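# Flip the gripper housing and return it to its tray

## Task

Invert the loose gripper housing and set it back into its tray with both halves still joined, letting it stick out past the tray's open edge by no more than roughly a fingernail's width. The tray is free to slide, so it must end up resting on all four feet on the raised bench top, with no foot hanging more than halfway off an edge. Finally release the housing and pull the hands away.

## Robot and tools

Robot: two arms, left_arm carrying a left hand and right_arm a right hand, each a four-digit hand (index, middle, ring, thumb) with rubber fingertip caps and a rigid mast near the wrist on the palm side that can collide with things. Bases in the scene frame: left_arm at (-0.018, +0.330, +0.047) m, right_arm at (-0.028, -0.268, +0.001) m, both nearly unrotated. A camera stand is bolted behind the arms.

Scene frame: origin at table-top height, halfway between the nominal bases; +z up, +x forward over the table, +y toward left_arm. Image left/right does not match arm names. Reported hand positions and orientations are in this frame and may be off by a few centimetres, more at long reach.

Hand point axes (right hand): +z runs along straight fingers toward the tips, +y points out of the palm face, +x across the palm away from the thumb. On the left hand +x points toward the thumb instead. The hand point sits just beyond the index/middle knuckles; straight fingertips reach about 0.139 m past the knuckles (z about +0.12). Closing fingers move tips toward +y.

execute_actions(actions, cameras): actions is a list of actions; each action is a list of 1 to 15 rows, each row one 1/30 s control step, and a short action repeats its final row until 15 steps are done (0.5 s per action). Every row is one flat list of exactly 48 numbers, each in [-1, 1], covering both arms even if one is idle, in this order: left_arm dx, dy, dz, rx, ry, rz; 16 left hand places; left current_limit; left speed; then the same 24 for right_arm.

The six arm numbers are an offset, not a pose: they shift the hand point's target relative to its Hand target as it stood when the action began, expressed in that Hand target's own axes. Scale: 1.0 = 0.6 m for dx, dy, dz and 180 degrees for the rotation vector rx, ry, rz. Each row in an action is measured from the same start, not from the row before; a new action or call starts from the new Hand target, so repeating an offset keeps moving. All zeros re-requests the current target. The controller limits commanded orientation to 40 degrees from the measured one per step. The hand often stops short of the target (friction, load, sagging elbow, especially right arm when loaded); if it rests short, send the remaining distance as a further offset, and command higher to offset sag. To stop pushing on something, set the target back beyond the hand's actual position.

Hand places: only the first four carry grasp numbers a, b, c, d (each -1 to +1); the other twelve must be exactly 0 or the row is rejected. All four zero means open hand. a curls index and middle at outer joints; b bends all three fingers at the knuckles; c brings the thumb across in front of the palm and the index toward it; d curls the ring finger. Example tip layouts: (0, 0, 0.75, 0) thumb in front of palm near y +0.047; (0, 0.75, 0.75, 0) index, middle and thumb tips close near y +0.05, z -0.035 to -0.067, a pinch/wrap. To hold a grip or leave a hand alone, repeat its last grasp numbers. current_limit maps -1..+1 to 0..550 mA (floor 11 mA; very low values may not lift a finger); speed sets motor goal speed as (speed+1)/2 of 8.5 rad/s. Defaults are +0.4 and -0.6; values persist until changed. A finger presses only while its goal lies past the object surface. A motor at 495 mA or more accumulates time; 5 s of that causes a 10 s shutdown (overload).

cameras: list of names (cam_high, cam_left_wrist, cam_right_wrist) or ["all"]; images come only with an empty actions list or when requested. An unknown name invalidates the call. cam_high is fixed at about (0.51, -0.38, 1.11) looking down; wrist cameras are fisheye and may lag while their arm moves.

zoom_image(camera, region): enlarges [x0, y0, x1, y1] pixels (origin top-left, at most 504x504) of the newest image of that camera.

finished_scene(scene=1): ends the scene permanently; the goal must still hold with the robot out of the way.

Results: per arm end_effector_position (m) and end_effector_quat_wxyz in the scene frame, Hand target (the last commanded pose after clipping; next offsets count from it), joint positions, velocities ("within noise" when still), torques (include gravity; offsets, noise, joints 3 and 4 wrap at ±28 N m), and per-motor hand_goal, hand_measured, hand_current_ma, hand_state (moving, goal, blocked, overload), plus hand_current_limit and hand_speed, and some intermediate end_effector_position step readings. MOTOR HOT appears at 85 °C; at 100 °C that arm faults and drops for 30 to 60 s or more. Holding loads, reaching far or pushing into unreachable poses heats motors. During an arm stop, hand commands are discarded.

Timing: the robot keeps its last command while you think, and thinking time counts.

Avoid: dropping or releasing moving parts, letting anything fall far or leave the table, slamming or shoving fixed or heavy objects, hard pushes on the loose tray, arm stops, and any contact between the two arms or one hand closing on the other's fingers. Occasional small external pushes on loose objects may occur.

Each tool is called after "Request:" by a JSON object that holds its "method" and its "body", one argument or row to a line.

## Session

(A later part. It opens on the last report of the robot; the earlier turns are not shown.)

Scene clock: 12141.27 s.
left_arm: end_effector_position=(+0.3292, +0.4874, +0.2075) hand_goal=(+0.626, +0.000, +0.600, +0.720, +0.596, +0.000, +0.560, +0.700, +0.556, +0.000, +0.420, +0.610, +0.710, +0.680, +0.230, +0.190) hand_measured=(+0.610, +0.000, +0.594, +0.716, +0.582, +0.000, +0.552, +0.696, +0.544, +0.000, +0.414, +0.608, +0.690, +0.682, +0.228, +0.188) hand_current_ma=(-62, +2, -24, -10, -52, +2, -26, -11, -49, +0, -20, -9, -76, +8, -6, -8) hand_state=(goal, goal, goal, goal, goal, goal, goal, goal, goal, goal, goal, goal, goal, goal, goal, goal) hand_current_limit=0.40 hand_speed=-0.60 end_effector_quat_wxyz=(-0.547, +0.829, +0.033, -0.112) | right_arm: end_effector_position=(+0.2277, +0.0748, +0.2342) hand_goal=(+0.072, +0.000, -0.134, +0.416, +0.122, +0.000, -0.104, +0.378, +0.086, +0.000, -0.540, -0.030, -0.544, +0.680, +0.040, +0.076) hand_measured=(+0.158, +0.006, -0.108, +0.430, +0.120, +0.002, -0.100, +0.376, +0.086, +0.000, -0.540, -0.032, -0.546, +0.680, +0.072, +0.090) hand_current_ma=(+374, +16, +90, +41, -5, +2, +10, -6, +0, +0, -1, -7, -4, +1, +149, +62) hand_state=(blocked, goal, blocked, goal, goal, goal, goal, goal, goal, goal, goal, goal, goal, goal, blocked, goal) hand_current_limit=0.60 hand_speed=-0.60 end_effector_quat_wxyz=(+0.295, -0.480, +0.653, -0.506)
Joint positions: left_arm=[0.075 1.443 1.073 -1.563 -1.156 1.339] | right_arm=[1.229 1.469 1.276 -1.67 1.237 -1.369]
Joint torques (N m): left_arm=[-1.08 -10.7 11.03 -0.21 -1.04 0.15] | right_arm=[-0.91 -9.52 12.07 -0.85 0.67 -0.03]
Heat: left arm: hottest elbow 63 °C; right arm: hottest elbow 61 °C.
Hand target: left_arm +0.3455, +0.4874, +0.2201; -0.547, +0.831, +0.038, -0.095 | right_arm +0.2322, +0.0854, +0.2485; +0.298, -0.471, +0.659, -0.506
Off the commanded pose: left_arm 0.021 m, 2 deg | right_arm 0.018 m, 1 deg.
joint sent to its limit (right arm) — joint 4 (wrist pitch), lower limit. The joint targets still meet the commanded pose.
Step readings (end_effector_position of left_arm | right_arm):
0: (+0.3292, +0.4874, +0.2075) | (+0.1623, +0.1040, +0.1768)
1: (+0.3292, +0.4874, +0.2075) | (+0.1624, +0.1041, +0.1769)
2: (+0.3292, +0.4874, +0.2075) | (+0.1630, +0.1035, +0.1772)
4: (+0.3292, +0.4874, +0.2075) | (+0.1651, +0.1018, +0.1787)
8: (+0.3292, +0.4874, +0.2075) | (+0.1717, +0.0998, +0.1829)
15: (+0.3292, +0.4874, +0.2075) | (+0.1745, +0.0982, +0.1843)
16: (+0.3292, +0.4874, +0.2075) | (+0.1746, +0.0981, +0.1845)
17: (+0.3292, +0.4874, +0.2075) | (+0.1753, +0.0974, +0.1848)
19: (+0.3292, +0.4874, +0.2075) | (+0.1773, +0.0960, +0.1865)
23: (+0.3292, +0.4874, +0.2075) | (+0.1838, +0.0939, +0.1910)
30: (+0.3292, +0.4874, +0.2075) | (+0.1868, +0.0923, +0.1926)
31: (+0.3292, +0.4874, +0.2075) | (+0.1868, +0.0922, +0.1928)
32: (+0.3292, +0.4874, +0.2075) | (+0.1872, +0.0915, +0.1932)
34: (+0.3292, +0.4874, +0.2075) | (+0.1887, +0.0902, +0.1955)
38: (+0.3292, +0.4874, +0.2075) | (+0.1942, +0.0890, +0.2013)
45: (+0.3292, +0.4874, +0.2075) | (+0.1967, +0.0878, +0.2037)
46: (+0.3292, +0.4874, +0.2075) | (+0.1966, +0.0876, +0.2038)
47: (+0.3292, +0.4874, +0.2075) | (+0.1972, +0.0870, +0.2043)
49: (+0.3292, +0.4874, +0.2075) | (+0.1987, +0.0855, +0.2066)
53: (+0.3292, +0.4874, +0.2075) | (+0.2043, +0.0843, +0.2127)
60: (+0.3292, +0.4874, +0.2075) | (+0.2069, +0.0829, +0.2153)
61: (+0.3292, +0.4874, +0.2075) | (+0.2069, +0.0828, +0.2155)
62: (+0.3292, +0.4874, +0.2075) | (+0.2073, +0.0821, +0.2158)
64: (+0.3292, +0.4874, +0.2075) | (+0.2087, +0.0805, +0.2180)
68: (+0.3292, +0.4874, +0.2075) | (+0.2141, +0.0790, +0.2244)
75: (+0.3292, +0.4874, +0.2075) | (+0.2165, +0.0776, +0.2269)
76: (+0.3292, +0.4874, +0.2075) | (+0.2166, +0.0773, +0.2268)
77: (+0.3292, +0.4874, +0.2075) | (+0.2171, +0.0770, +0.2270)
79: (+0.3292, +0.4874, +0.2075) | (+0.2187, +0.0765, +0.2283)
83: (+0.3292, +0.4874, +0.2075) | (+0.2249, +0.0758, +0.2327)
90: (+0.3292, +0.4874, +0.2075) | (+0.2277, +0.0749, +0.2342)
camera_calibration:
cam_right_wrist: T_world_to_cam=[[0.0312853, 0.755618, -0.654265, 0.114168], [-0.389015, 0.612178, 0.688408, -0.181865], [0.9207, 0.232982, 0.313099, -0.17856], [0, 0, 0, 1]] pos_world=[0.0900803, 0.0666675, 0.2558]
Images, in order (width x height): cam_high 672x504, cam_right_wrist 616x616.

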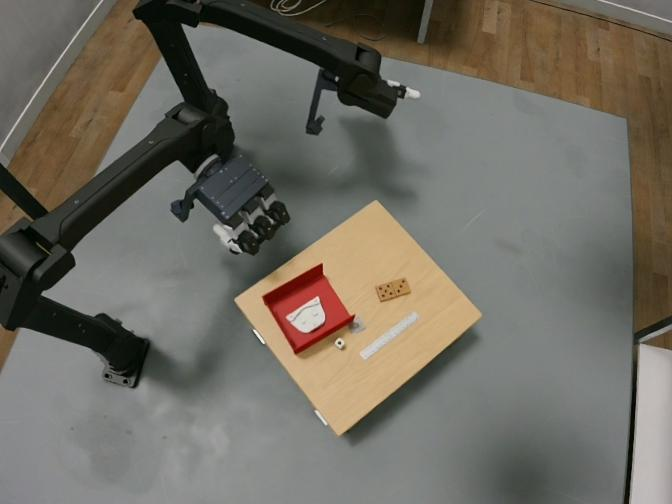

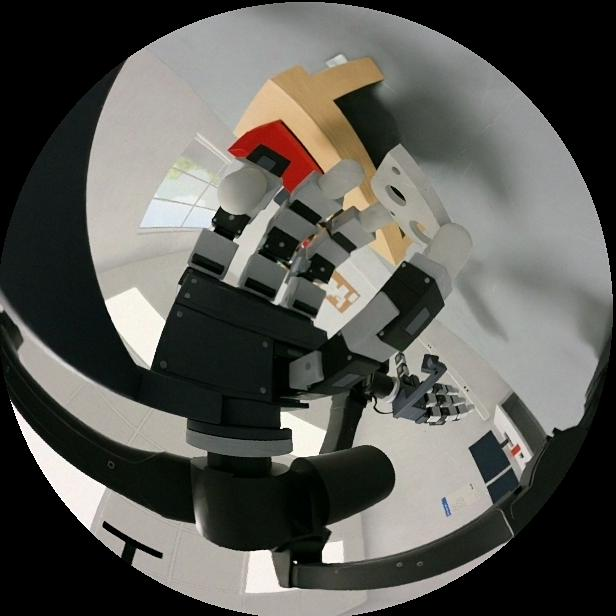

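Request:
{"method": "execute_actions", "body": {
  "actions": [
    [[0,0,0,0,0,0,0,0.1,0,0.1,0,0,0,0,0,0,0,0,0,0,0,0,0.4,-0.6,0.0058,-0.0216,0.0138,-0.0009,0.0105,0.0034,0.38,0.385,0.76,0.7,0,0,0,0,0,0,0,0,0,0,0,0,0.6,-0.6]],
    [[0,0,0,0,0,0,0,0.1,0,0.1,0,0,0,0,0,0,0,0,0,0,0,0,0.4,-0.6,0.0051,-0.0217,0.0140,-0.0009,0.0105,0.0034,0.38,0.385,0.76,0.7,0,0,0,0,0,0,0,0,0,0,0,0,0.6,-0.6]],
    [[0,0,0,0,0,0,0,0.1,0,0.1,0,0,0,0,0,0,0,0,0,0,0,0,0.4,-0.6,0.0051,-0.0219,0.0144,-0.0009,0.0105,0.0034,0.38,0.385,0.76,0.7,0,0,0,0,0,0,0,0,0,0,0,0,0.6,-0.6]],
    [[0,0,0,0,0,0,0,0.1,0,0.1,0,0,0,0,0,0,0,0,0,0,0,0,0.4,-0.6,0.0044,-0.0219,0.0145,-0.0009,0.0105,0.0034,0.38,0.385,0.76,0.7,0,0,0,0,0,0,0,0,0,0,0,0,0.6,-0.6]]
  ],
  "cameras": ["cam_right_wrist","cam_high"]
}}

Request:
{"method": "zoom_image", "body": {
  "camera": "cam_right_wrist",
  "region": [320, 130, 480, 290]
}}

Scene clock: 12172.40 s.
left_arm: end_effector_position=(+0.3292, +0.4874, +0.2075) hand_goal=(+0.626, +0.000, +0.600, +0.720, +0.596, +0.000, +0.560, +0.700, +0.556, +0.000, +0.420, +0.610, +0.710, +0.680, +0.230, +0.190) hand_measured=(+0.610, +0.000, +0.594, +0.716, +0.582, +0.000, +0.552, +0.696, +0.544, +0.000, +0.414, +0.608, +0.690, +0.682, +0.228, +0.188) hand_current_ma=(-62, +2, -24, -10, -52, +2, -26, -11, -49, +0, -20, -9, -76, +8, -6, -8) hand_state=(goal, goal, goal, goal, goal, goal, goal, goal, goal, goal, goal, goal, goal, goal, goal, goal) hand_current_limit=0.40 hand_speed=-0.60 end_effector_quat_wxyz=(-0.547, +0.829, +0.033, -0.112) | right_arm: end_effector_position=(+0.2685, +0.0500, +0.2632) hand_goal=(+0.072, +0.000, -0.134, +0.416, +0.122, +0.000, -0.104, +0.378, +0.086, +0.000, -0.540, -0.030, -0.544, +0.680, +0.040, +0.076) hand_measured=(+0.158, +0.006, -0.108, +0.430, +0.120, +0.002, -0.100, +0.376, +0.086, +0.000, -0.540, -0.032, -0.546, +0.680, +0.072, +0.090) hand_current_ma=(+374, +16, +90, +41, -5, +2, +9, -6, +0, +0, -1, -7, -4, +1, +149, +62) hand_state=(blocked, goal, blocked, goal, goal, goal, goal, goal, goal, goal, goal, goal, goal, goal, blocked, goal) hand_current_limit=0.60 hand_speed=-0.60 end_effector_quat_wxyz=(+0.265, -0.454, +0.677, -0.515)
Joint positions: left_arm=[0.075 1.443 1.073 -1.563 -1.156 1.339] | right_arm=[1.107 1.454 1.348 -1.67 1.227 -1.468]
Joint torques (N m): left_arm=[-1.44 -10.34 10.93 -0.06 -1.03 0.15] | right_arm=[-0.91 -11.69 12.4 -0.66 0.69 -0.07]
Heat: left arm: hottest elbow 63 °C; right arm: hottest elbow 57 °C.
Hand target: left_arm +0.3455, +0.4874, +0.2201; -0.547, +0.831, +0.038, -0.095 | right_arm +0.2723, +0.0564, +0.2884; +0.262, -0.424, +0.690, -0.525
Off the commanded pose: left_arm 0.021 m, 2 deg | right_arm 0.026 m, 4 deg.
joint sent to its limit (right arm) — joint 4 (wrist pitch), lower limit. The joint targets are off in orientation, not in position.
Step readings (end_effector_position of left_arm | right_arm):
0: (+0.3292, +0.4874, +0.2075) | (+0.2277, +0.0748, +0.2342)
1: (+0.3292, +0.4874, +0.2075) | (+0.2276, +0.0748, +0.2342)
2: (+0.3292, +0.4874, +0.2075) | (+0.2282, +0.0743, +0.2342)
4: (+0.3292, +0.4874, +0.2075) | (+0.2297, +0.0733, +0.2349)
8: (+0.3292, +0.4874, +0.2075) | (+0.2354, +0.0711, +0.2381)
15: (+0.3292, +0.4874, +0.2075) | (+0.2381, +0.0693, +0.2391)
16: (+0.3292, +0.4874, +0.2075) | (+0.2381, +0.0692, +0.2391)
17: (+0.3292, +0.4874, +0.2075) | (+0.2386, +0.0687, +0.2392)
19: (+0.3292, +0.4874, +0.2075) | (+0.2401, +0.0679, +0.2401)
23: (+0.3292, +0.4874, +0.2075) | (+0.2457, +0.0657, +0.2436)
30: (+0.3292, +0.4874, +0.2075) | (+0.2484, +0.0637, +0.2446)
31: (+0.3292, +0.4874, +0.2075) | (+0.2484, +0.0636, +0.2446)
32: (+0.3292, +0.4874, +0.2075) | (+0.2489, +0.0631, +0.2448)
34: (+0.3292, +0.4874, +0.2075) | (+0.2504, +0.0623, +0.2459)
38: (+0.3292, +0.4874, +0.2075) | (+0.2560, +0.0593, +0.2499)
45: (+0.3292, +0.4874, +0.2075) | (+0.2586, +0.0571, +0.2534)
46: (+0.3292, +0.4874, +0.2075) | (+0.2587, +0.0569, +0.2534)
47: (+0.3292, +0.4874, +0.2075) | (+0.2591, +0.0565, +0.2535)
49: (+0.3292, +0.4874, +0.2075) | (+0.2605, +0.0555, +0.2546)
53: (+0.3292, +0.4874, +0.2075) | (+0.2659, +0.0524, +0.2593)
60: (+0.3292, +0.4874, +0.2075) | (+0.2686, +0.0501, +0.2632)
camera_calibration:
cam_right_wrist: T_world_to_cam=[[0.0877692, 0.749833, -0.65578, 0.13612], [-0.317106, 0.645105, 0.695186, -0.193456], [0.94432, 0.146936, 0.294397, -0.216519], [0, 0, 0, 1]] pos_world=[0.13117, 0.0545465, 0.287495]
Images, in order (width x height): cam_high 672x504, cam_right_wrist 616x616.

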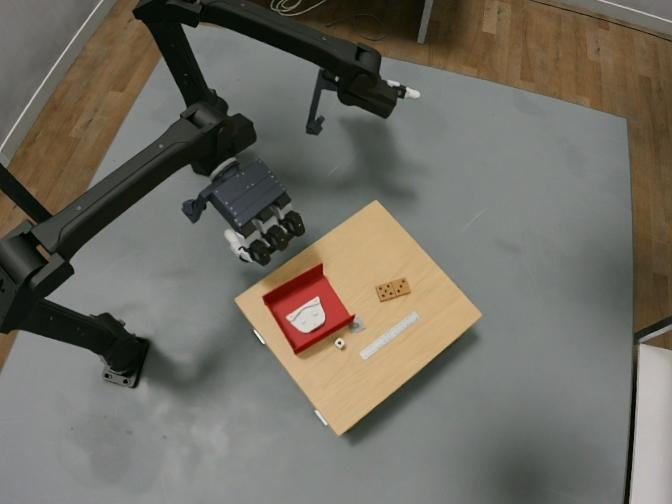

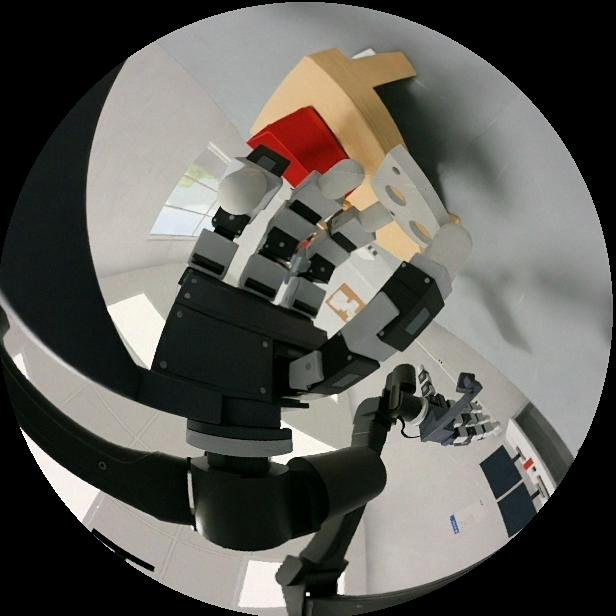

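Scaled by 3.150 from the camera's 616x616 image, which has a finer 880x880 frame.

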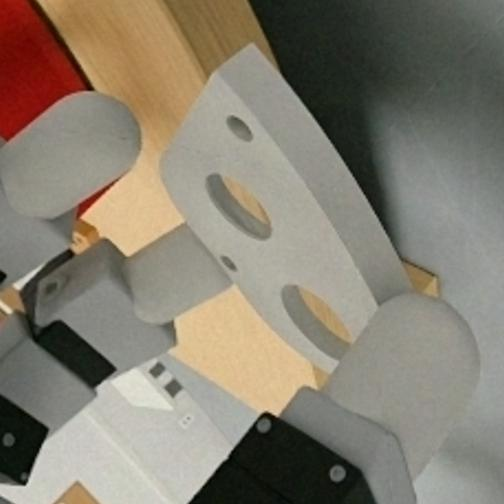

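Request:
{"method": "execute_actions", "body": {
  "actions": [
    [[0,0,0,0,0,0,0,0.1,0,0.1,0,0,0,0,0,0,0,0,0,0,0,0,0.4,-0.6,0.0038,-0.0178,0.0152,-0.0007,0.0079,0.0026,0.38,0.385,0.76,0.7,0,0,0,0,0,0,0,0,0,0,0,0,0.6,-0.6]],
    [[0,0,0,0,0,0,0,0.1,0,0.1,0,0,0,0,0,0,0,0,0,0,0,0,0.4,-0.6,0.0033,-0.0179,0.0153,-0.0007,0.0079,0.0026,0.38,0.385,0.76,0.7,0,0,0,0,0,0,0,0,0,0,0,0,0.6,-0.6]],
    [[0,0,0,0,0,0,0,0.1,0,0.1,0,0,0,0,0,0,0,0,0,0,0,0,0.4,-0.6,0.0037,-0.0154,0.0159,-0.0007,0.0079,0.0026,0.38,0.385,0.76,0.7,0,0,0,0,0,0,0,0,0,0,0,0,0.6,-0.6]],
    [[0,0,0,0,0,0,0,0.1,0,0.1,0,0,0,0,0,0,0,0,0,0,0,0,0.4,-0.6,0.0032,-0.0155,0.0159,-0.0007,0.0079,0.0026,0.38,0.385,0.76,0.7,0,0,0,0,0,0,0,0,0,0,0,0,0.6,-0.6]]
  ],
  "cameras": ["cam_right_wrist","cam_high"]
}}

Request:
{"method": "zoom_image", "body": {
  "camera": "cam_right_wrist",
  "region": [250, 60, 490, 300]
}}

Scene clock: 12195.27 s.
left_arm: end_effector_position=(+0.3292, +0.4874, +0.2075) hand_goal=(+0.626, +0.000, +0.600, +0.720, +0.596, +0.000, +0.560, +0.700, +0.556, +0.000, +0.420, +0.610, +0.710, +0.680, +0.230, +0.190) hand_measured=(+0.610, +0.000, +0.594, +0.716, +0.582, +0.000, +0.552, +0.696, +0.544, +0.000, +0.414, +0.608, +0.690, +0.682, +0.228, +0.188) hand_current_ma=(-62, +2, -24, -10, -52, +2, -26, -11, -49, +0, -20, -9, -76, +8, -6, -8) hand_state=(goal, goal, goal, goal, goal, goal, goal, goal, goal, goal, goal, goal, goal, goal, goal, goal) hand_current_limit=0.40 hand_speed=-0.60 end_effector_quat_wxyz=(-0.547, +0.829, +0.033, -0.112) | right_arm: end_effector_position=(+0.3052, +0.0208, +0.2878) hand_goal=(+0.072, +0.000, -0.134, +0.416, +0.122, +0.000, -0.104, +0.378, +0.086, +0.000, -0.540, -0.030, -0.544, +0.680, +0.040, +0.076) hand_measured=(+0.158, +0.006, -0.108, +0.430, +0.120, +0.002, -0.100, +0.376, +0.086, +0.000, -0.540, -0.032, -0.546, +0.680, +0.072, +0.090) hand_current_ma=(+374, +15, +90, +41, -5, +2, +9, -6, +0, +0, -1, -7, -4, +1, +149, +62) hand_state=(blocked, goal, blocked, goal, goal, goal, goal, goal, goal, goal, goal, goal, goal, goal, blocked, goal) hand_current_limit=0.60 hand_speed=-0.60 end_effector_quat_wxyz=(+0.241, -0.424, +0.698, -0.524)
Joint positions: left_arm=[0.075 1.443 1.073 -1.563 -1.156 1.339] | right_arm=[0.995 1.445 1.406 -1.67 1.227 -1.538]
Joint torques (N m): left_arm=[-1.79 -9.93 10.86 0.08 -1.06 0.17] | right_arm=[-0.97 -11.99 12.63 -0.59 0.81 -0.05]
Heat: left arm: hottest elbow 63 °C; right arm: hottest elbow 58 °C.
Hand target: left_arm +0.3455, +0.4874, +0.2201; -0.547, +0.831, +0.038, -0.095 | right_arm +0.3094, +0.0253, +0.3152; +0.234, -0.387, +0.711, -0.538
Off the commanded pose: left_arm 0.021 m, 2 deg | right_arm 0.028 m, 5 deg.
joint sent to its limit (right arm) — joint 4 (wrist pitch), lower limit. The joint targets are off in orientation, not in position.
Step readings (end_effector_position of left_arm | right_arm):
0: (+0.3292, +0.4874, +0.2075) | (+0.2685, +0.0499, +0.2632)
1: (+0.3292, +0.4874, +0.2075) | (+0.2685, +0.0499, +0.2632)
2: (+0.3292, +0.4874, +0.2075) | (+0.2689, +0.0495, +0.2633)
4: (+0.3292, +0.4874, +0.2075) | (+0.2704, +0.0484, +0.2641)
8: (+0.3292, +0.4874, +0.2075) | (+0.2754, +0.0454, +0.2673)
15: (+0.3292, +0.4874, +0.2075) | (+0.2778, +0.0431, +0.2692)
16: (+0.3292, +0.4874, +0.2075) | (+0.2778, +0.0431, +0.2692)
17: (+0.3292, +0.4874, +0.2075) | (+0.2783, +0.0427, +0.2695)
19: (+0.3292, +0.4874, +0.2075) | (+0.2798, +0.0416, +0.2706)
23: (+0.3292, +0.4874, +0.2075) | (+0.2849, +0.0384, +0.2744)
30: (+0.3292, +0.4874, +0.2075) | (+0.2873, +0.0362, +0.2767)
31: (+0.3292, +0.4874, +0.2075) | (+0.2873, +0.0360, +0.2767)
32: (+0.3292, +0.4874, +0.2075) | (+0.2876, +0.0355, +0.2767)
34: (+0.3292, +0.4874, +0.2075) | (+0.2892, +0.0342, +0.2775)
38: (+0.3292, +0.4874, +0.2075) | (+0.2939, +0.0310, +0.2805)
45: (+0.3292, +0.4874, +0.2075) | (+0.2964, +0.0285, +0.2821)
46: (+0.3292, +0.4874, +0.2075) | (+0.2963, +0.0284, +0.2821)
47: (+0.3292, +0.4874, +0.2075) | (+0.2968, +0.0279, +0.2822)
49: (+0.3292, +0.4874, +0.2075) | (+0.2983, +0.0267, +0.2831)
53: (+0.3292, +0.4874, +0.2075) | (+0.3029, +0.0234, +0.2863)
60: (+0.3292, +0.4874, +0.2075) | (+0.3053, +0.0208, +0.2878)
camera_calibration:
cam_right_wrist: T_world_to_cam=[[0.152585, 0.74136, -0.653531, 0.15077], [-0.256533, 0.668319, 0.698241, -0.199933], [0.954415, 0.0611113, 0.292158, -0.254874], [0, 0, 0, 1]] pos_world=[0.168961, 0.0374197, 0.312598]
Images, in order (width x height): cam_high 672x504, cam_right_wrist 616x616.

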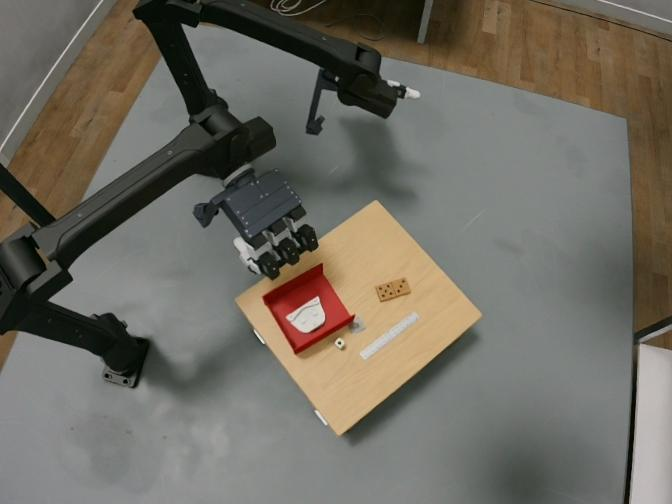

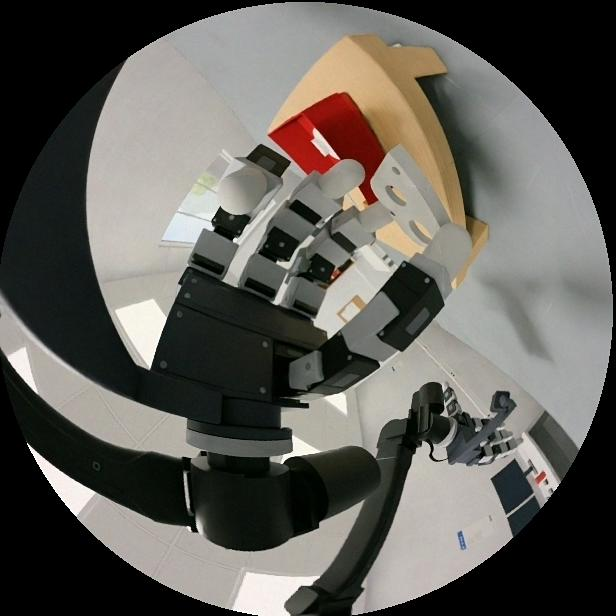

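Scaled by 2.100 from the camera's 616x616 image, which has a finer 880x880 frame.

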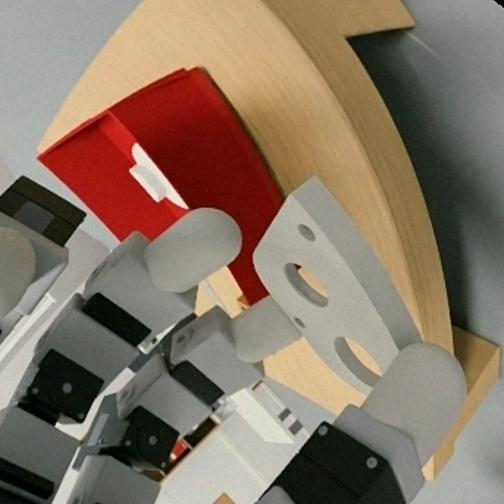

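Request:
{"method": "execute_actions", "body": {
  "actions": [
    [[0,0,0,0,0,0,0,0.1,0,0.1,0,0,0,0,0,0,0,0,0,0,0,0,0.4,-0.6,0.0067,-0.0135,0.0188,-0.0009,0.0105,0.0034,0.38,0.385,0.76,0.7,0,0,0,0,0,0,0,0,0,0,0,0,0.6,-0.6]],
    [[0,0,0,0,0,0,0,0.1,0,0.1,0,0,0,0,0,0,0,0,0,0,0,0,0.4,-0.6,0.0059,-0.0136,0.0190,-0.0009,0.0105,0.0034,0.38,0.385,0.76,0.7,0,0,0,0,0,0,0,0,0,0,0,0,0.6,-0.6]],
    [[0,0,0,0,0,0,0,0.1,0,0.1,0,0,0,0,0,0,0,0,0,0,0,0,0.4,-0.6,0.0051,-0.0137,0.0192,-0.0009,0.0105,0.0034,0.38,0.385,0.76,0.7,0,0,0,0,0,0,0,0,0,0,0,0,0.6,-0.6]],
    [[0,0,0,0,0,0,0,0.1,0,0.1,0,0,0,0,0,0,0,0,0,0,0,0,0.4,-0.6,0.0043,-0.0138,0.0193,-0.0009,0.0105,0.0034,0.38,0.385,0.76,0.7,0,0,0,0,0,0,0,0,0,0,0,0,0.6,-0.6]]
  ],
  "cameras": ["cam_right_wrist","cam_high"]
}}

Request:
{"method": "zoom_image", "body": {
  "camera": "cam_right_wrist",
  "region": [250, 30, 490, 270]
}}

Request:
{"method": "zoom_image", "body": {
  "camera": "cam_high",
  "region": [200, 150, 400, 370]
}}

Scene clock: 12234.73 s.
left_arm: end_effector_position=(+0.3292, +0.4874, +0.2075) hand_goal=(+0.626, +0.000, +0.600, +0.720, +0.596, +0.000, +0.560, +0.700, +0.556, +0.000, +0.420, +0.610, +0.710, +0.680, +0.230, +0.190) hand_measured=(+0.610, +0.000, +0.594, +0.716, +0.582, +0.000, +0.552, +0.696, +0.544, +0.000, +0.414, +0.608, +0.690, +0.682, +0.228, +0.188) hand_current_ma=(-62, +2, -24, -10, -52, +2, -26, -11, -49, +0, -20, -9, -76, +8, -6, -8) hand_state=(goal, goal, goal, goal, goal, goal, goal, goal, goal, goal, goal, goal, goal, goal, goal, goal) hand_current_limit=0.40 hand_speed=-0.60 end_effector_quat_wxyz=(-0.547, +0.829, +0.033, -0.112) | right_arm: end_effector_position=(+0.3397, -0.0214, +0.3053) hand_goal=(+0.072, +0.000, -0.134, +0.416, +0.122, +0.000, -0.104, +0.378, +0.086, +0.000, -0.540, -0.030, -0.544, +0.680, +0.040, +0.076) hand_measured=(+0.158, +0.006, -0.108, +0.430, +0.120, +0.002, -0.100, +0.376, +0.086, +0.000, -0.540, -0.032, -0.546, +0.680, +0.072, +0.090) hand_current_ma=(+374, +15, +90, +41, -5, +2, +9, -6, +0, +0, -1, -7, -4, +1, +149, +62) hand_state=(blocked, goal, blocked, goal, goal, goal, goal, goal, goal, goal, goal, goal, goal, goal, blocked, goal) hand_current_limit=0.60 hand_speed=-0.60 end_effector_quat_wxyz=(+0.214, -0.383, +0.723, -0.534)
Joint positions: left_arm=[0.075 1.443 1.073 -1.563 -1.156 1.339] | right_arm=[0.869 1.433 1.442 -1.671 1.225 -1.579]
Joint torques (N m): left_arm=[-1.2 -10.05 10.95 -0.08 -1.03 0.15] | right_arm=[-1.03 -11.58 12.74 -0.49 0.74 -0.07]
Heat: left arm: hottest elbow 64 °C; right arm: hottest elbow 64 °C.
Hand target: left_arm +0.3455, +0.4874, +0.2201; -0.547, +0.831, +0.038, -0.095 | right_arm +0.3435, -0.0179, +0.3332; +0.196, -0.337, +0.736, -0.554
Off the commanded pose: left_arm 0.021 m, 2 deg | right_arm 0.028 m, 6 deg.
joint sent to its limit (right arm) — joint 4 (wrist pitch), lower limit. The joint targets are off in orientation, not in position.
Step readings (end_effector_position of left_arm | right_arm):
0: (+0.3292, +0.4874, +0.2075) | (+0.3052, +0.0207, +0.2878)
1: (+0.3292, +0.4874, +0.2075) | (+0.3052, +0.0207, +0.2878)
2: (+0.3292, +0.4874, +0.2075) | (+0.3056, +0.0202, +0.2878)
4: (+0.3292, +0.4874, +0.2075) | (+0.3071, +0.0183, +0.2881)
8: (+0.3292, +0.4874, +0.2075) | (+0.3116, +0.0133, +0.2898)
15: (+0.3292, +0.4874, +0.2075) | (+0.3141, +0.0103, +0.2923)
16: (+0.3292, +0.4874, +0.2075) | (+0.3141, +0.0103, +0.2923)
17: (+0.3292, +0.4874, +0.2075) | (+0.3145, +0.0098, +0.2924)
19: (+0.3292, +0.4874, +0.2075) | (+0.3159, +0.0080, +0.2928)
23: (+0.3292, +0.4874, +0.2075) | (+0.3204, +0.0029, +0.2948)
30: (+0.3292, +0.4874, +0.2075) | (+0.3225, -0.0004, +0.2967)
31: (+0.3292, +0.4874, +0.2075) | (+0.3225, -0.0005, +0.2967)
32: (+0.3292, +0.4874, +0.2075) | (+0.3229, -0.0010, +0.2968)
34: (+0.3292, +0.4874, +0.2075) | (+0.3244, -0.0026, +0.2974)
38: (+0.3292, +0.4874, +0.2075) | (+0.3289, -0.0078, +0.2995)
45: (+0.3292, +0.4874, +0.2075) | (+0.3312, -0.0109, +0.3010)
46: (+0.3292, +0.4874, +0.2075) | (+0.3311, -0.0110, +0.3010)
47: (+0.3292, +0.4874, +0.2075) | (+0.3315, -0.0116, +0.3010)
49: (+0.3292, +0.4874, +0.2075) | (+0.3329, -0.0132, +0.3016)
53: (+0.3292, +0.4874, +0.2075) | (+0.3373, -0.0182, +0.3039)
60: (+0.3292, +0.4874, +0.2075) | (+0.3397, -0.0214, +0.3054)
camera_calibration:
cam_right_wrist: T_world_to_cam=[[0.236322, 0.724752, -0.647214, 0.157502], [-0.18159, 0.687288, 0.703321, -0.201812], [0.954556, -0.0486825, 0.294029, -0.29327], [0, 0, 0, 1]] pos_world=[0.206074, 0.010276, 0.330107]
Images, in order (width x height): cam_high 672x504, cam_right_wrist 616x616.

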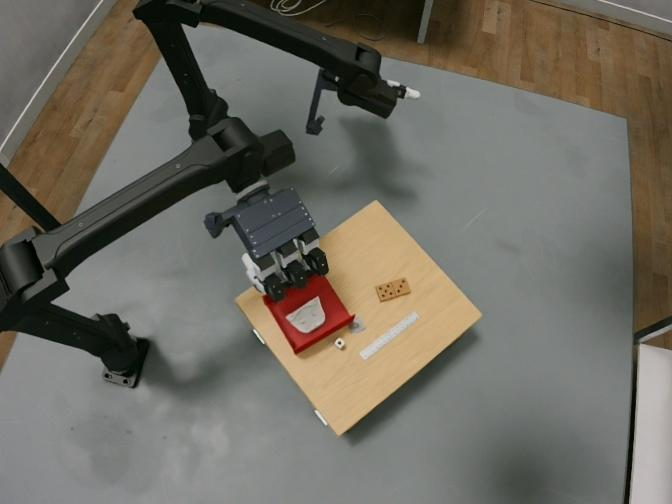

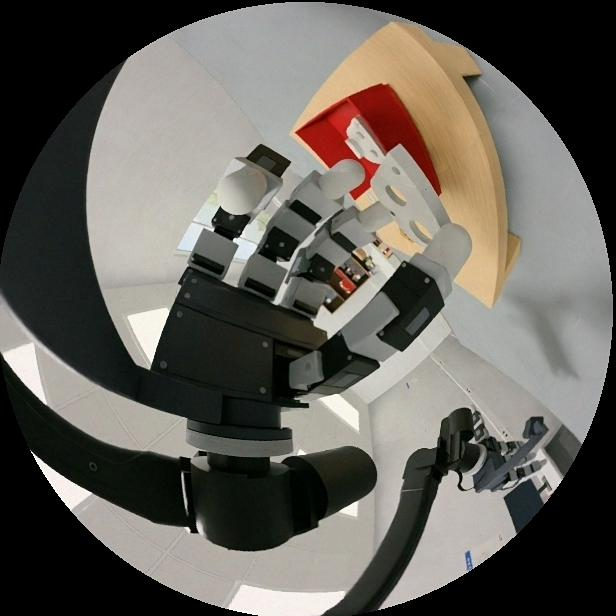

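Scaled by 2.100 from the camera's 616x616 image, which has a finer 880x880 frame.

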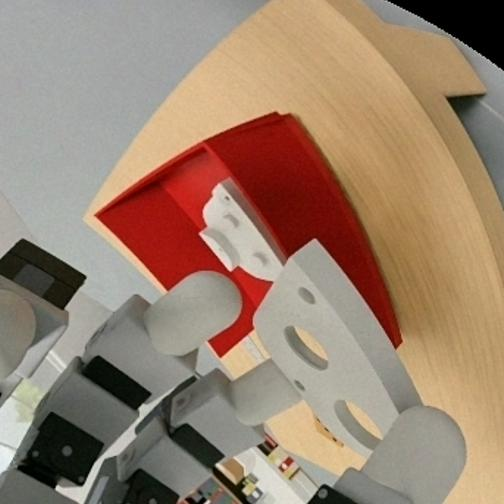

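Scaled by 2.291 from the camera's 672x504 image, which has a finer 960x720 frame.

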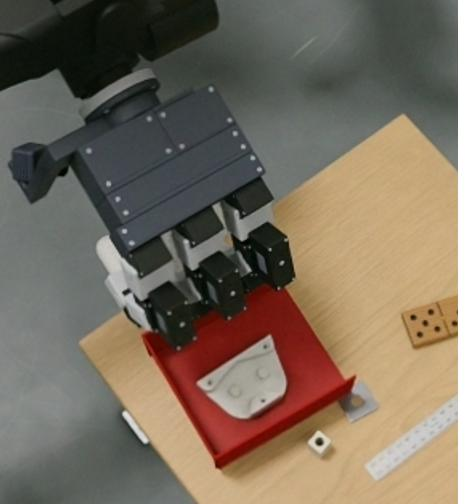

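Request:
{"method": "zoom_image", "body": {
  "camera": "cam_right_wrist",
  "region": [280, 60, 400, 180]
}}

Request:
{"method": "zoom_image", "body": {
  "camera": "cam_high",
  "region": [250, 250, 370, 370]
}}

Scaled by 4.200 from the camera's 616x616 image, which has a finer 880x880 frame.

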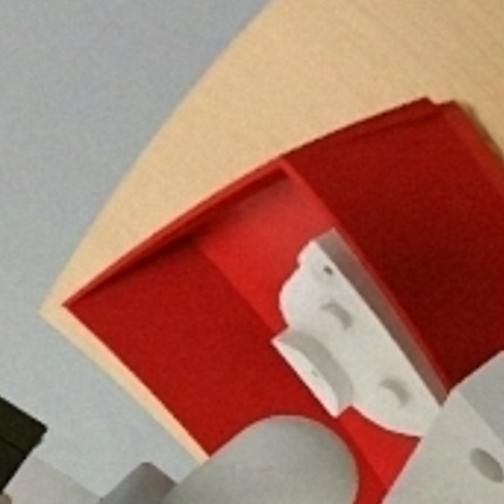

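Scaled by 4.200 from the camera's 672x504 image, which has a finer 960x720 frame.

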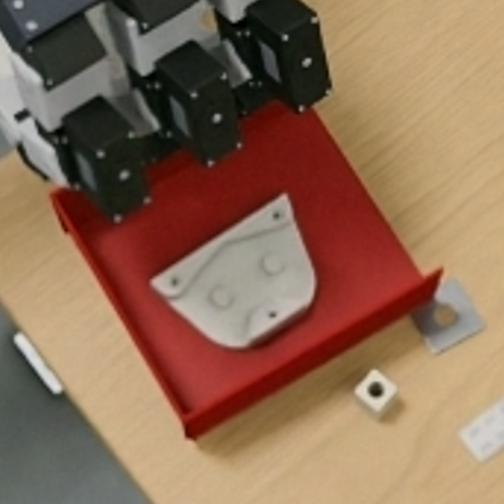

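Request:
{"method": "execute_actions", "body": {
  "actions": [
    [[0,0,0,0,0,0,0,0.1,0,0.1,0,0,0,0,0,0,0,0,0,0,0,0,0.4,-0.6,0.0056,-0.0081,0.0262,-0.0012,0.0132,0.0043,0.38,0.385,0.76,0.7,0,0,0,0,0,0,0,0,0,0,0,0,0.6,-0.6]],
    [[0,0,0,0,0,0,0,0.1,0,0.1,0,0,0,0,0,0,0,0,0,0,0,0,0.4,-0.6,0.0044,-0.0082,0.0264,-0.0012,0.0132,0.0043,0.38,0.385,0.76,0.7,0,0,0,0,0,0,0,0,0,0,0,0,0.6,-0.6]],
    [[0,0,0,0,0,0,0,0.1,0,0.1,0,0,0,0,0,0,0,0,0,0,0,0,0.4,-0.6,0.0032,-0.0084,0.0265,-0.0012,0.0132,0.0043,0.38,0.385,0.76,0.7,0,0,0,0,0,0,0,0,0,0,0,0,0.6,-0.6]],
    [[0,0,0,0,0,0,0,0.1,0,0.1,0,0,0,0,0,0,0,0,0,0,0,0,0.4,-0.6,0.0020,-0.0085,0.0266,-0.0012,0.0132,0.0043,0.38,0.385,0.76,0.7,0,0,0,0,0,0,0,0,0,0,0,0,0.6,-0.6]]
  ],
  "cameras": ["cam_right_wrist","cam_high"]
}}

Request:
{"method": "zoom_image", "body": {
  "camera": "cam_right_wrist",
  "region": [280, 60, 480, 260]
}}

Request:
{"method": "zoom_image", "body": {
  "camera": "cam_high",
  "region": [200, 190, 380, 370]
}}

Scene clock: 12348.83 s.
left_arm: end_effector_position=(+0.3292, +0.4874, +0.2075) hand_goal=(+0.626, +0.000, +0.600, +0.720, +0.596, +0.000, +0.560, +0.700, +0.556, +0.000, +0.420, +0.610, +0.710, +0.680, +0.230, +0.190) hand_measured=(+0.610, +0.000, +0.594, +0.716, +0.582, +0.000, +0.552, +0.696, +0.544, +0.000, +0.414, +0.608, +0.690, +0.682, +0.228, +0.188) hand_current_ma=(-62, +2, -24, -10, -52, +2, -26, -11, -49, +0, -20, -9, -76, +8, -6, -8) hand_state=(goal, goal, goal, goal, goal, goal, goal, goal, goal, goal, goal, goal, goal, goal, goal, goal) hand_current_limit=0.40 hand_speed=-0.60 end_effector_quat_wxyz=(-0.547, +0.829, +0.033, -0.112) | right_arm: end_effector_position=(+0.3750, -0.0786, +0.3103) hand_goal=(+0.072, +0.000, -0.134, +0.416, +0.122, +0.000, -0.104, +0.378, +0.086, +0.000, -0.540, -0.030, -0.544, +0.680, +0.040, +0.076) hand_measured=(+0.158, +0.006, -0.108, +0.430, +0.120, +0.002, -0.100, +0.376, +0.086, +0.000, -0.540, -0.032, -0.546, +0.680, +0.072, +0.090) hand_current_ma=(+374, +15, +91, +41, -5, +2, +9, -6, +0, +0, -1, -7, -4, +1, +149, +62) hand_state=(blocked, goal, blocked, goal, goal, goal, goal, goal, goal, goal, goal, goal, goal, goal, blocked, goal) hand_current_limit=0.60 hand_speed=-0.60 end_effector_quat_wxyz=(+0.177, -0.322, +0.753, -0.546)
Joint positions: left_arm=[0.075 1.443 1.073 -1.563 -1.156 1.339] | right_arm=[0.714 1.433 1.456 -1.671 1.221 -1.579]
Joint torques (N m): left_arm=[-0.79 -10.64 10.93 -0.09 -1.04 0.2] | right_arm=[-1.03 -10.81 12.85 -0.44 0.7 0.02]
Heat: left arm: hottest elbow 64 °C; right arm: hottest elbow 68 °C.
Hand target: left_arm +0.3455, +0.4874, +0.2201; -0.547, +0.831, +0.038, -0.095 | right_arm +0.3810, -0.0734, +0.3331; +0.146, -0.271, +0.763, -0.569
Off the commanded pose: left_arm 0.021 m, 2 deg | right_arm 0.024 m, 7 deg.
joint sent to its limit (right arm) — joint 4 (wrist pitch), lower limit. The joint targets are off in orientation, not in position.
Step readings (end_effector_position of left_arm | right_arm):
0: (+0.3292, +0.4874, +0.2075) | (+0.3397, -0.0215, +0.3053)
1: (+0.3292, +0.4874, +0.2075) | (+0.3397, -0.0215, +0.3053)
2: (+0.3292, +0.4874, +0.2075) | (+0.3402, -0.0223, +0.3053)
4: (+0.3292, +0.4874, +0.2075) | (+0.3417, -0.0245, +0.3053)
8: (+0.3292, +0.4874, +0.2075) | (+0.3464, -0.0319, +0.3053)
15: (+0.3292, +0.4874, +0.2075) | (+0.3489, -0.0359, +0.3053)
16: (+0.3292, +0.4874, +0.2075) | (+0.3489, -0.0359, +0.3053)
17: (+0.3292, +0.4874, +0.2075) | (+0.3494, -0.0366, +0.3053)
19: (+0.3292, +0.4874, +0.2075) | (+0.3506, -0.0388, +0.3051)
23: (+0.3292, +0.4874, +0.2075) | (+0.3550, -0.0462, +0.3051)
30: (+0.3292, +0.4874, +0.2075) | (+0.3575, -0.0505, +0.3051)
31: (+0.3292, +0.4874, +0.2075) | (+0.3575, -0.0505, +0.3051)
32: (+0.3292, +0.4874, +0.2075) | (+0.3580, -0.0511, +0.3054)
34: (+0.3292, +0.4874, +0.2075) | (+0.3595, -0.0530, +0.3061)
38: (+0.3292, +0.4874, +0.2075) | (+0.3643, -0.0601, +0.3077)
45: (+0.3292, +0.4874, +0.2075) | (+0.3666, -0.0642, +0.3080)
46: (+0.3292, +0.4874, +0.2075) | (+0.3666, -0.0642, +0.3080)
47: (+0.3292, +0.4874, +0.2075) | (+0.3670, -0.0649, +0.3080)
49: (+0.3292, +0.4874, +0.2075) | (+0.3682, -0.0672, +0.3082)
53: (+0.3292, +0.4874, +0.2075) | (+0.3726, -0.0746, +0.3095)
60: (+0.3292, +0.4874, +0.2075) | (+0.3750, -0.0786, +0.3103)
camera_calibration:
cam_right_wrist: T_world_to_cam=[[0.349952, 0.687526, -0.636272, 0.144821], [-0.0788784, 0.698435, 0.711313, -0.199629], [0.933441, -0.198737, 0.298649, -0.336442], [0, 0, 0, 1]] pos_world=[0.247622, -0.027004, 0.334622]
Images, in order (width x height): cam_high 672x504, cam_right_wrist 616x616.

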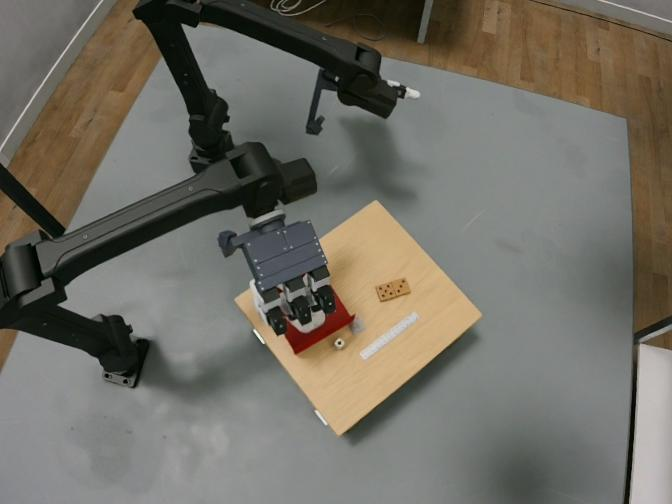

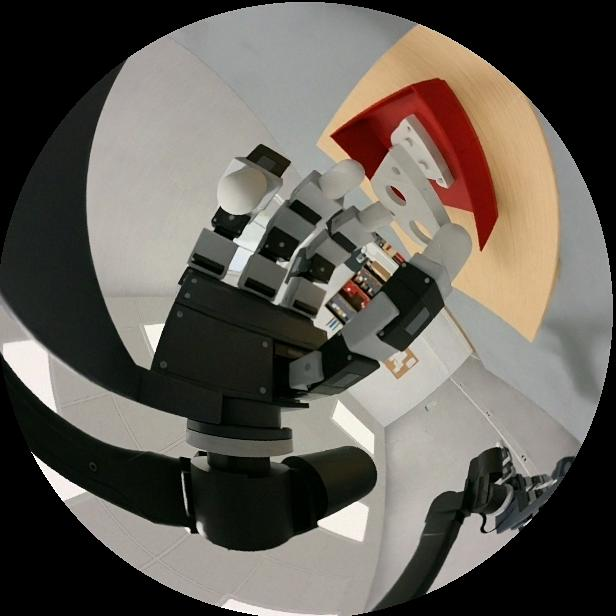

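Scaled by 2.520 from the camera's 616x616 image, which has a finer 880x880 frame.

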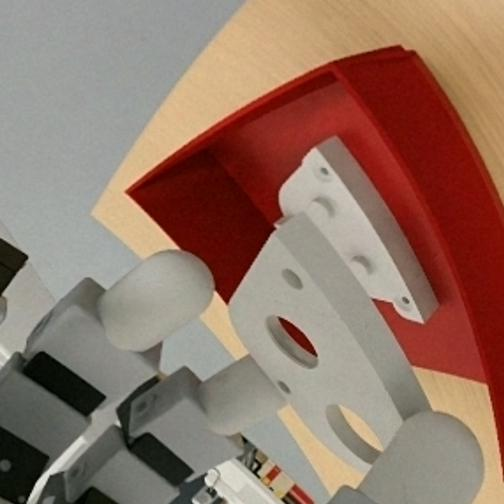

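Scaled by 2.800 from the camera's 672x504 image, which has a finer 960x720 frame.

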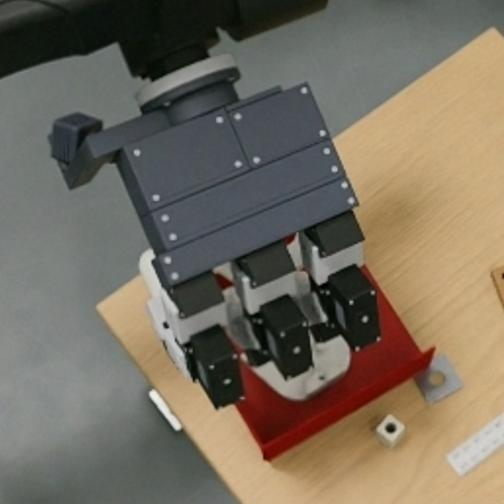

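Request:
{"method": "execute_actions", "body": {
  "actions": [
    [[0,0,0,0,0,0,0,0.1,0,0.1,0,0,0,0,0,0,0,0,0,0,0,0,0.4,-0.6,-0.0043,-0.0061,0.0337,-0.0003,0.0032,0.0010,0.38,0.385,0.76,0.7,0,0,0,0,0,0,0,0,0,0,0,0,0.6,-0.6]],
    [[0,0,0,0,0,0,0,0.1,0,0.1,0,0,0,0,0,0,0,0,0,0,0,0,0.4,-0.6,-0.0043,-0.0061,0.0337,-0.0003,0.0032,0.0010,0.38,0.385,0.76,0.7,0,0,0,0,0,0,0,0,0,0,0,0,0.6,-0.6]],
    [[0,0,0,0,0,0,0,0.1,0,0.1,0,0,0,0,0,0,0,0,0,0,0,0,0.4,-0.6,-0.0043,-0.0061,0.0337,-0.0003,0.0032,0.0010,0.38,0.385,0.76,0.7,0,0,0,0,0,0,0,0,0,0,0,0,0.6,-0.6]]
  ],
  "cameras": ["cam_right_wrist","cam_high"]
}}

Request:
{"method": "zoom_image", "body": {
  "camera": "cam_right_wrist",
  "region": [300, 60, 540, 300]
}}

Request:
{"method": "zoom_image", "body": {
  "camera": "cam_high",
  "region": [200, 190, 380, 370]
}}

Scene clock: 12389.90 s.
left_arm: end_effector_position=(+0.3292, +0.4874, +0.2075) hand_goal=(+0.626, +0.000, +0.600, +0.720, +0.596, +0.000, +0.560, +0.700, +0.556, +0.000, +0.420, +0.610, +0.710, +0.680, +0.230, +0.190) hand_measured=(+0.610, +0.000, +0.594, +0.716, +0.582, +0.000, +0.552, +0.696, +0.544, +0.000, +0.414, +0.608, +0.690, +0.682, +0.228, +0.188) hand_current_ma=(-62, +2, -24, -10, -52, +2, -26, -11, -49, +0, -20, -9, -76, +8, -6, -8) hand_state=(goal, goal, goal, goal, goal, goal, goal, goal, goal, goal, goal, goal, goal, goal, goal, goal) hand_current_limit=0.40 hand_speed=-0.60 end_effector_quat_wxyz=(-0.547, +0.829, +0.033, -0.112) | right_arm: end_effector_position=(+0.4122, -0.1256, +0.3088) hand_goal=(+0.072, +0.000, -0.134, +0.416, +0.122, +0.000, -0.104, +0.378, +0.086, +0.000, -0.540, -0.030, -0.544, +0.680, +0.040, +0.076) hand_measured=(+0.158, +0.006, -0.108, +0.430, +0.120, +0.002, -0.100, +0.376, +0.086, +0.000, -0.540, -0.032, -0.546, +0.680, +0.072, +0.090) hand_current_ma=(+374, +15, +91, +41, -5, +2, +9, -6, -1, +0, -1, -7, -4, +1, +149, +62) hand_state=(blocked, goal, blocked, goal, goal, goal, goal, goal, goal, goal, goal, goal, goal, goal, blocked, goal) hand_current_limit=0.60 hand_speed=-0.60 end_effector_quat_wxyz=(+0.139, -0.274, +0.764, -0.567)
Joint positions: left_arm=[0.075 1.443 1.073 -1.563 -1.156 1.339] | right_arm=[0.583 1.483 1.497 -1.672 1.245 -1.582]
Joint torques (N m): left_arm=[-1.79 -10.11 10.91 -0.14 -1.06 0.22] | right_arm=[-0.79 -9.93 12.86 -0.49 0.8 -0.06]
Heat: left arm: hottest elbow 64 °C; right arm: hottest elbow 65 °C.
Hand target: left_arm +0.3455, +0.4874, +0.2201; -0.547, +0.831, +0.038, -0.095 | right_arm +0.4218, -0.1195, +0.3239; +0.137, -0.259, +0.767, -0.571
Off the commanded pose: left_arm 0.021 m, 2 deg | right_arm 0.019 m, 2 deg.
joint sent to its limit (right arm) — joint 4 (wrist pitch), lower limit. The joint targets still meet the commanded pose.
Step readings (end_effector_position of left_arm | right_arm):
0: (+0.3292, +0.4874, +0.2075) | (+0.3750, -0.0786, +0.3103)
1: (+0.3292, +0.4874, +0.2075) | (+0.3750, -0.0787, +0.3103)
2: (+0.3292, +0.4874, +0.2075) | (+0.3755, -0.0796, +0.3104)
4: (+0.3292, +0.4874, +0.2075) | (+0.3772, -0.0822, +0.3113)
8: (+0.3292, +0.4874, +0.2075) | (+0.3829, -0.0912, +0.3145)
15: (+0.3292, +0.4874, +0.2075) | (+0.3857, -0.0959, +0.3158)
16: (+0.3292, +0.4874, +0.2075) | (+0.3857, -0.0959, +0.3158)
17: (+0.3292, +0.4874, +0.2075) | (+0.3864, -0.0968, +0.3158)
19: (+0.3292, +0.4874, +0.2075) | (+0.3891, -0.0988, +0.3158)
23: (+0.3292, +0.4874, +0.2075) | (+0.3962, -0.1061, +0.3139)
30: (+0.3292, +0.4874, +0.2075) | (+0.3993, -0.1105, +0.3112)
31: (+0.3292, +0.4874, +0.2075) | (+0.3993, -0.1105, +0.3112)
32: (+0.3292, +0.4874, +0.2075) | (+0.3999, -0.1112, +0.3114)
34: (+0.3292, +0.4874, +0.2075) | (+0.4025, -0.1132, +0.3121)
38: (+0.3292, +0.4874, +0.2075) | (+0.4094, -0.1209, +0.3118)
45: (+0.3292, +0.4874, +0.2075) | (+0.4123, -0.1256, +0.3088)
camera_calibration:
cam_right_wrist: T_world_to_cam=[[0.437516, 0.620181, -0.651119, 0.12324], [0.00866798, 0.721158, 0.692716, -0.190359], [0.899169, -0.308718, 0.310142, -0.383356], [0, 0, 0, 1]] pos_world=[0.292433, -0.0575012, 0.331004]
Images, in order (width x height): cam_high 672x504, cam_right_wrist 616x616.

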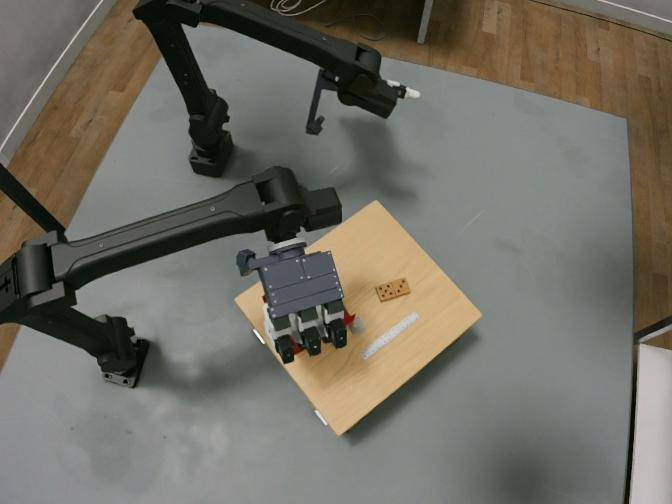

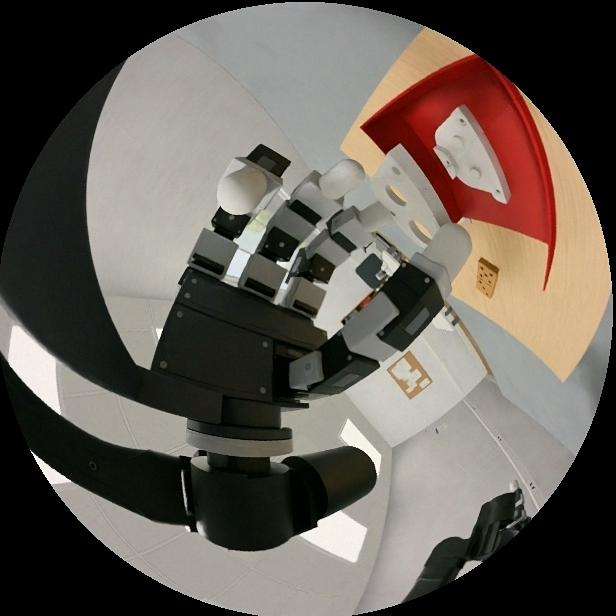

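Scaled by 2.100 from the camera's 616x616 image, which has a finer 880x880 frame.

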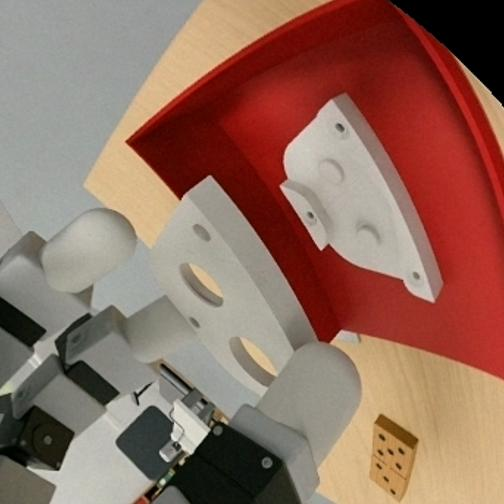

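Scaled by 2.800 from the camera's 672x504 image, which has a finer 960x720 frame.

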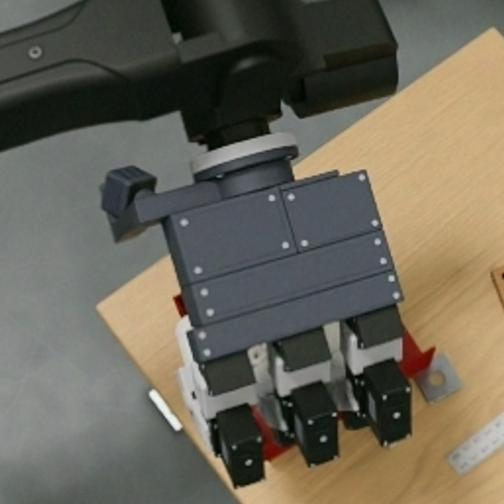

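Request:
{"method": "execute_actions", "body": {
  "actions": [
    [[0,0,0,0,0,0,0,0.1,0,0.1,0,0,0,0,0,0,0,0,0,0,0,0,0.4,-0.6,-0.0064,0.0311,0.0107,0,0,0,0.38,0.385,0.76,0.7,0,0,0,0,0,0,0,0,0,0,0,0,0.6,-0.6]],
    [[0,0,0,0,0,0,0,0.1,0,0.1,0,0,0,0,0,0,0,0,0,0,0,0,0.4,-0.6,-0.0064,0.0311,0.0107,0,0,0,0.38,0.385,0.76,0.7,0,0,0,0,0,0,0,0,0,0,0,0,0.6,-0.6]]
  ],
  "cameras": ["cam_right_wrist","cam_high"]
}}

Request:
{"method": "zoom_image", "body": {
  "camera": "cam_right_wrist",
  "region": [320, 80, 520, 280]
}}

Request:
{"method": "zoom_image", "body": {
  "camera": "cam_high",
  "region": [200, 190, 380, 370]
}}

Scene clock: 12410.87 s.
left_arm: end_effector_position=(+0.3292, +0.4874, +0.2075) hand_goal=(+0.626, +0.000, +0.600, +0.720, +0.596, +0.000, +0.560, +0.700, +0.556, +0.000, +0.420, +0.610, +0.710, +0.680, +0.230, +0.190) hand_measured=(+0.610, +0.000, +0.594, +0.716, +0.582, +0.000, +0.552, +0.696, +0.544, +0.000, +0.414, +0.608, +0.690, +0.682, +0.228, +0.188) hand_current_ma=(-62, +2, -24, -10, -52, +2, -26, -11, -49, +0, -20, -9, -76, +8, -6, -8) hand_state=(goal, goal, goal, goal, goal, goal, goal, goal, goal, goal, goal, goal, goal, goal, goal, goal) hand_current_limit=0.40 hand_speed=-0.60 end_effector_quat_wxyz=(-0.547, +0.829, +0.033, -0.112) | right_arm: end_effector_position=(+0.4248, -0.1179, +0.2901) hand_goal=(+0.072, +0.000, -0.134, +0.416, +0.122, +0.000, -0.104, +0.378, +0.086, +0.000, -0.540, -0.030, -0.544, +0.680, +0.040, +0.076) hand_measured=(+0.158, +0.006, -0.108, +0.430, +0.120, +0.002, -0.100, +0.376, +0.086, +0.000, -0.540, -0.032, -0.546, +0.680, +0.072, +0.090) hand_current_ma=(+374, +15, +91, +41, -5, +2, +9, -6, -1, +0, -1, -7, -4, +1, +149, +62) hand_state=(blocked, goal, blocked, goal, goal, goal, goal, goal, goal, goal, goal, goal, goal, goal, blocked, goal) hand_current_limit=0.60 hand_speed=-0.60 end_effector_quat_wxyz=(+0.143, -0.257, +0.769, -0.568)
Joint positions: left_arm=[0.075 1.443 1.073 -1.563 -1.156 1.339] | right_arm=[0.583 1.531 1.497 -1.672 1.248 -1.504]
Joint torques (N m): left_arm=[-1.03 -10.05 10.89 -0.09 -1.04 0.13] | right_arm=[-0.79 -10.52 8.43 -0.53 0.82 0.14]
Heat: left arm: hottest elbow 64 °C; right arm: hottest elbow 68 °C.
Hand target: left_arm +0.3455, +0.4874, +0.2201; -0.547, +0.831, +0.038, -0.095 | right_arm +0.4256, -0.1176, +0.2839; +0.137, -0.259, +0.767, -0.571
Off the commanded pose: left_arm 0.021 m, 2 deg | right_arm 0.006 m, 1 deg.
joint sent to its limit (right arm) — joint 4 (wrist pitch), lower limit. The joint targets still meet the commanded pose.
Step readings (end_effector_position of left_arm | right_arm):
0: (+0.3292, +0.4874, +0.2075) | (+0.4122, -0.1256, +0.3088)
1: (+0.3292, +0.4874, +0.2075) | (+0.4122, -0.1256, +0.3088)
2: (+0.3292, +0.4874, +0.2075) | (+0.4123, -0.1256, +0.3086)
4: (+0.3292, +0.4874, +0.2075) | (+0.4131, -0.1252, +0.3077)
8: (+0.3292, +0.4874, +0.2075) | (+0.4157, -0.1235, +0.3029)
15: (+0.3292, +0.4874, +0.2075) | (+0.4178, -0.1221, +0.2988)
16: (+0.3292, +0.4874, +0.2075) | (+0.4179, -0.1220, +0.2988)
17: (+0.3292, +0.4874, +0.2075) | (+0.4183, -0.1219, +0.2988)
19: (+0.3292, +0.4874, +0.2075) | (+0.4193, -0.1214, +0.2982)
23: (+0.3292, +0.4874, +0.2075) | (+0.4220, -0.1197, +0.2944)
30: (+0.3292, +0.4874, +0.2075) | (+0.4245, -0.1181, +0.2900)
camera_calibration:
cam_right_wrist: T_world_to_cam=[[0.468413, 0.616147, -0.633208, 0.0819485], [0.00886262, 0.713383, 0.700718, -0.186276], [0.883465, -0.333838, 0.328697, -0.38824], [0, 0, 0, 1]] pos_world=[0.306261, -0.0472152, 0.310031]
Images, in order (width x height): cam_high 672x504, cam_right_wrist 616x616.

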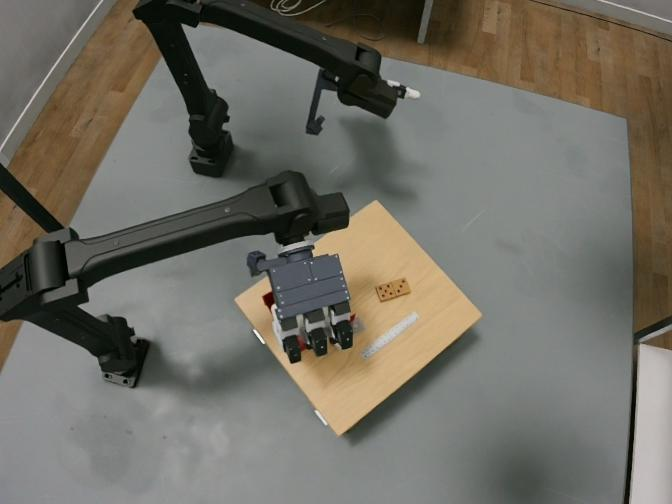

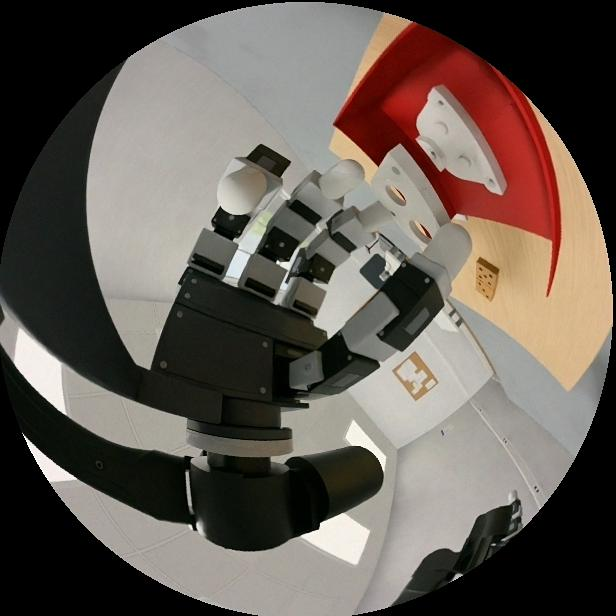

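Scaled by 2.520 from the camera's 616x616 image, which has a finer 880x880 frame.

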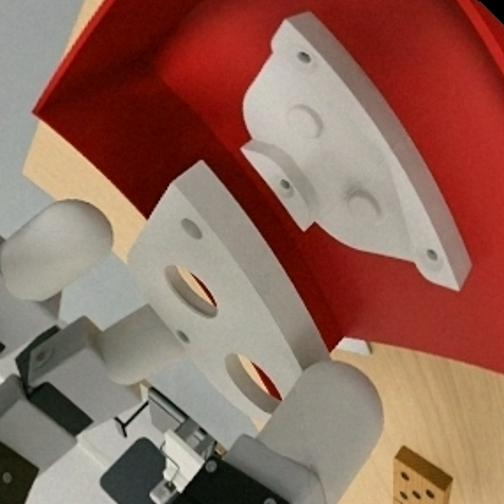

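Scaled by 2.800 from the camera's 672x504 image, which has a finer 960x720 frame.

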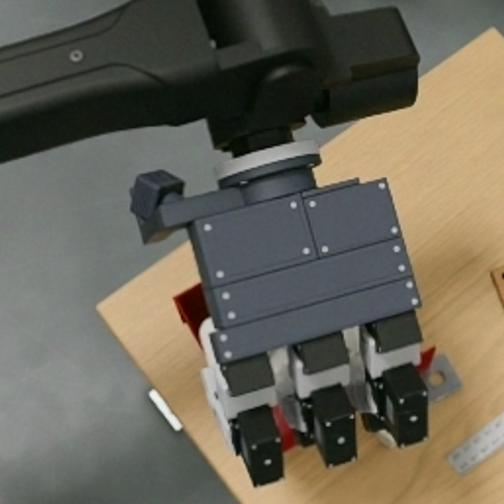

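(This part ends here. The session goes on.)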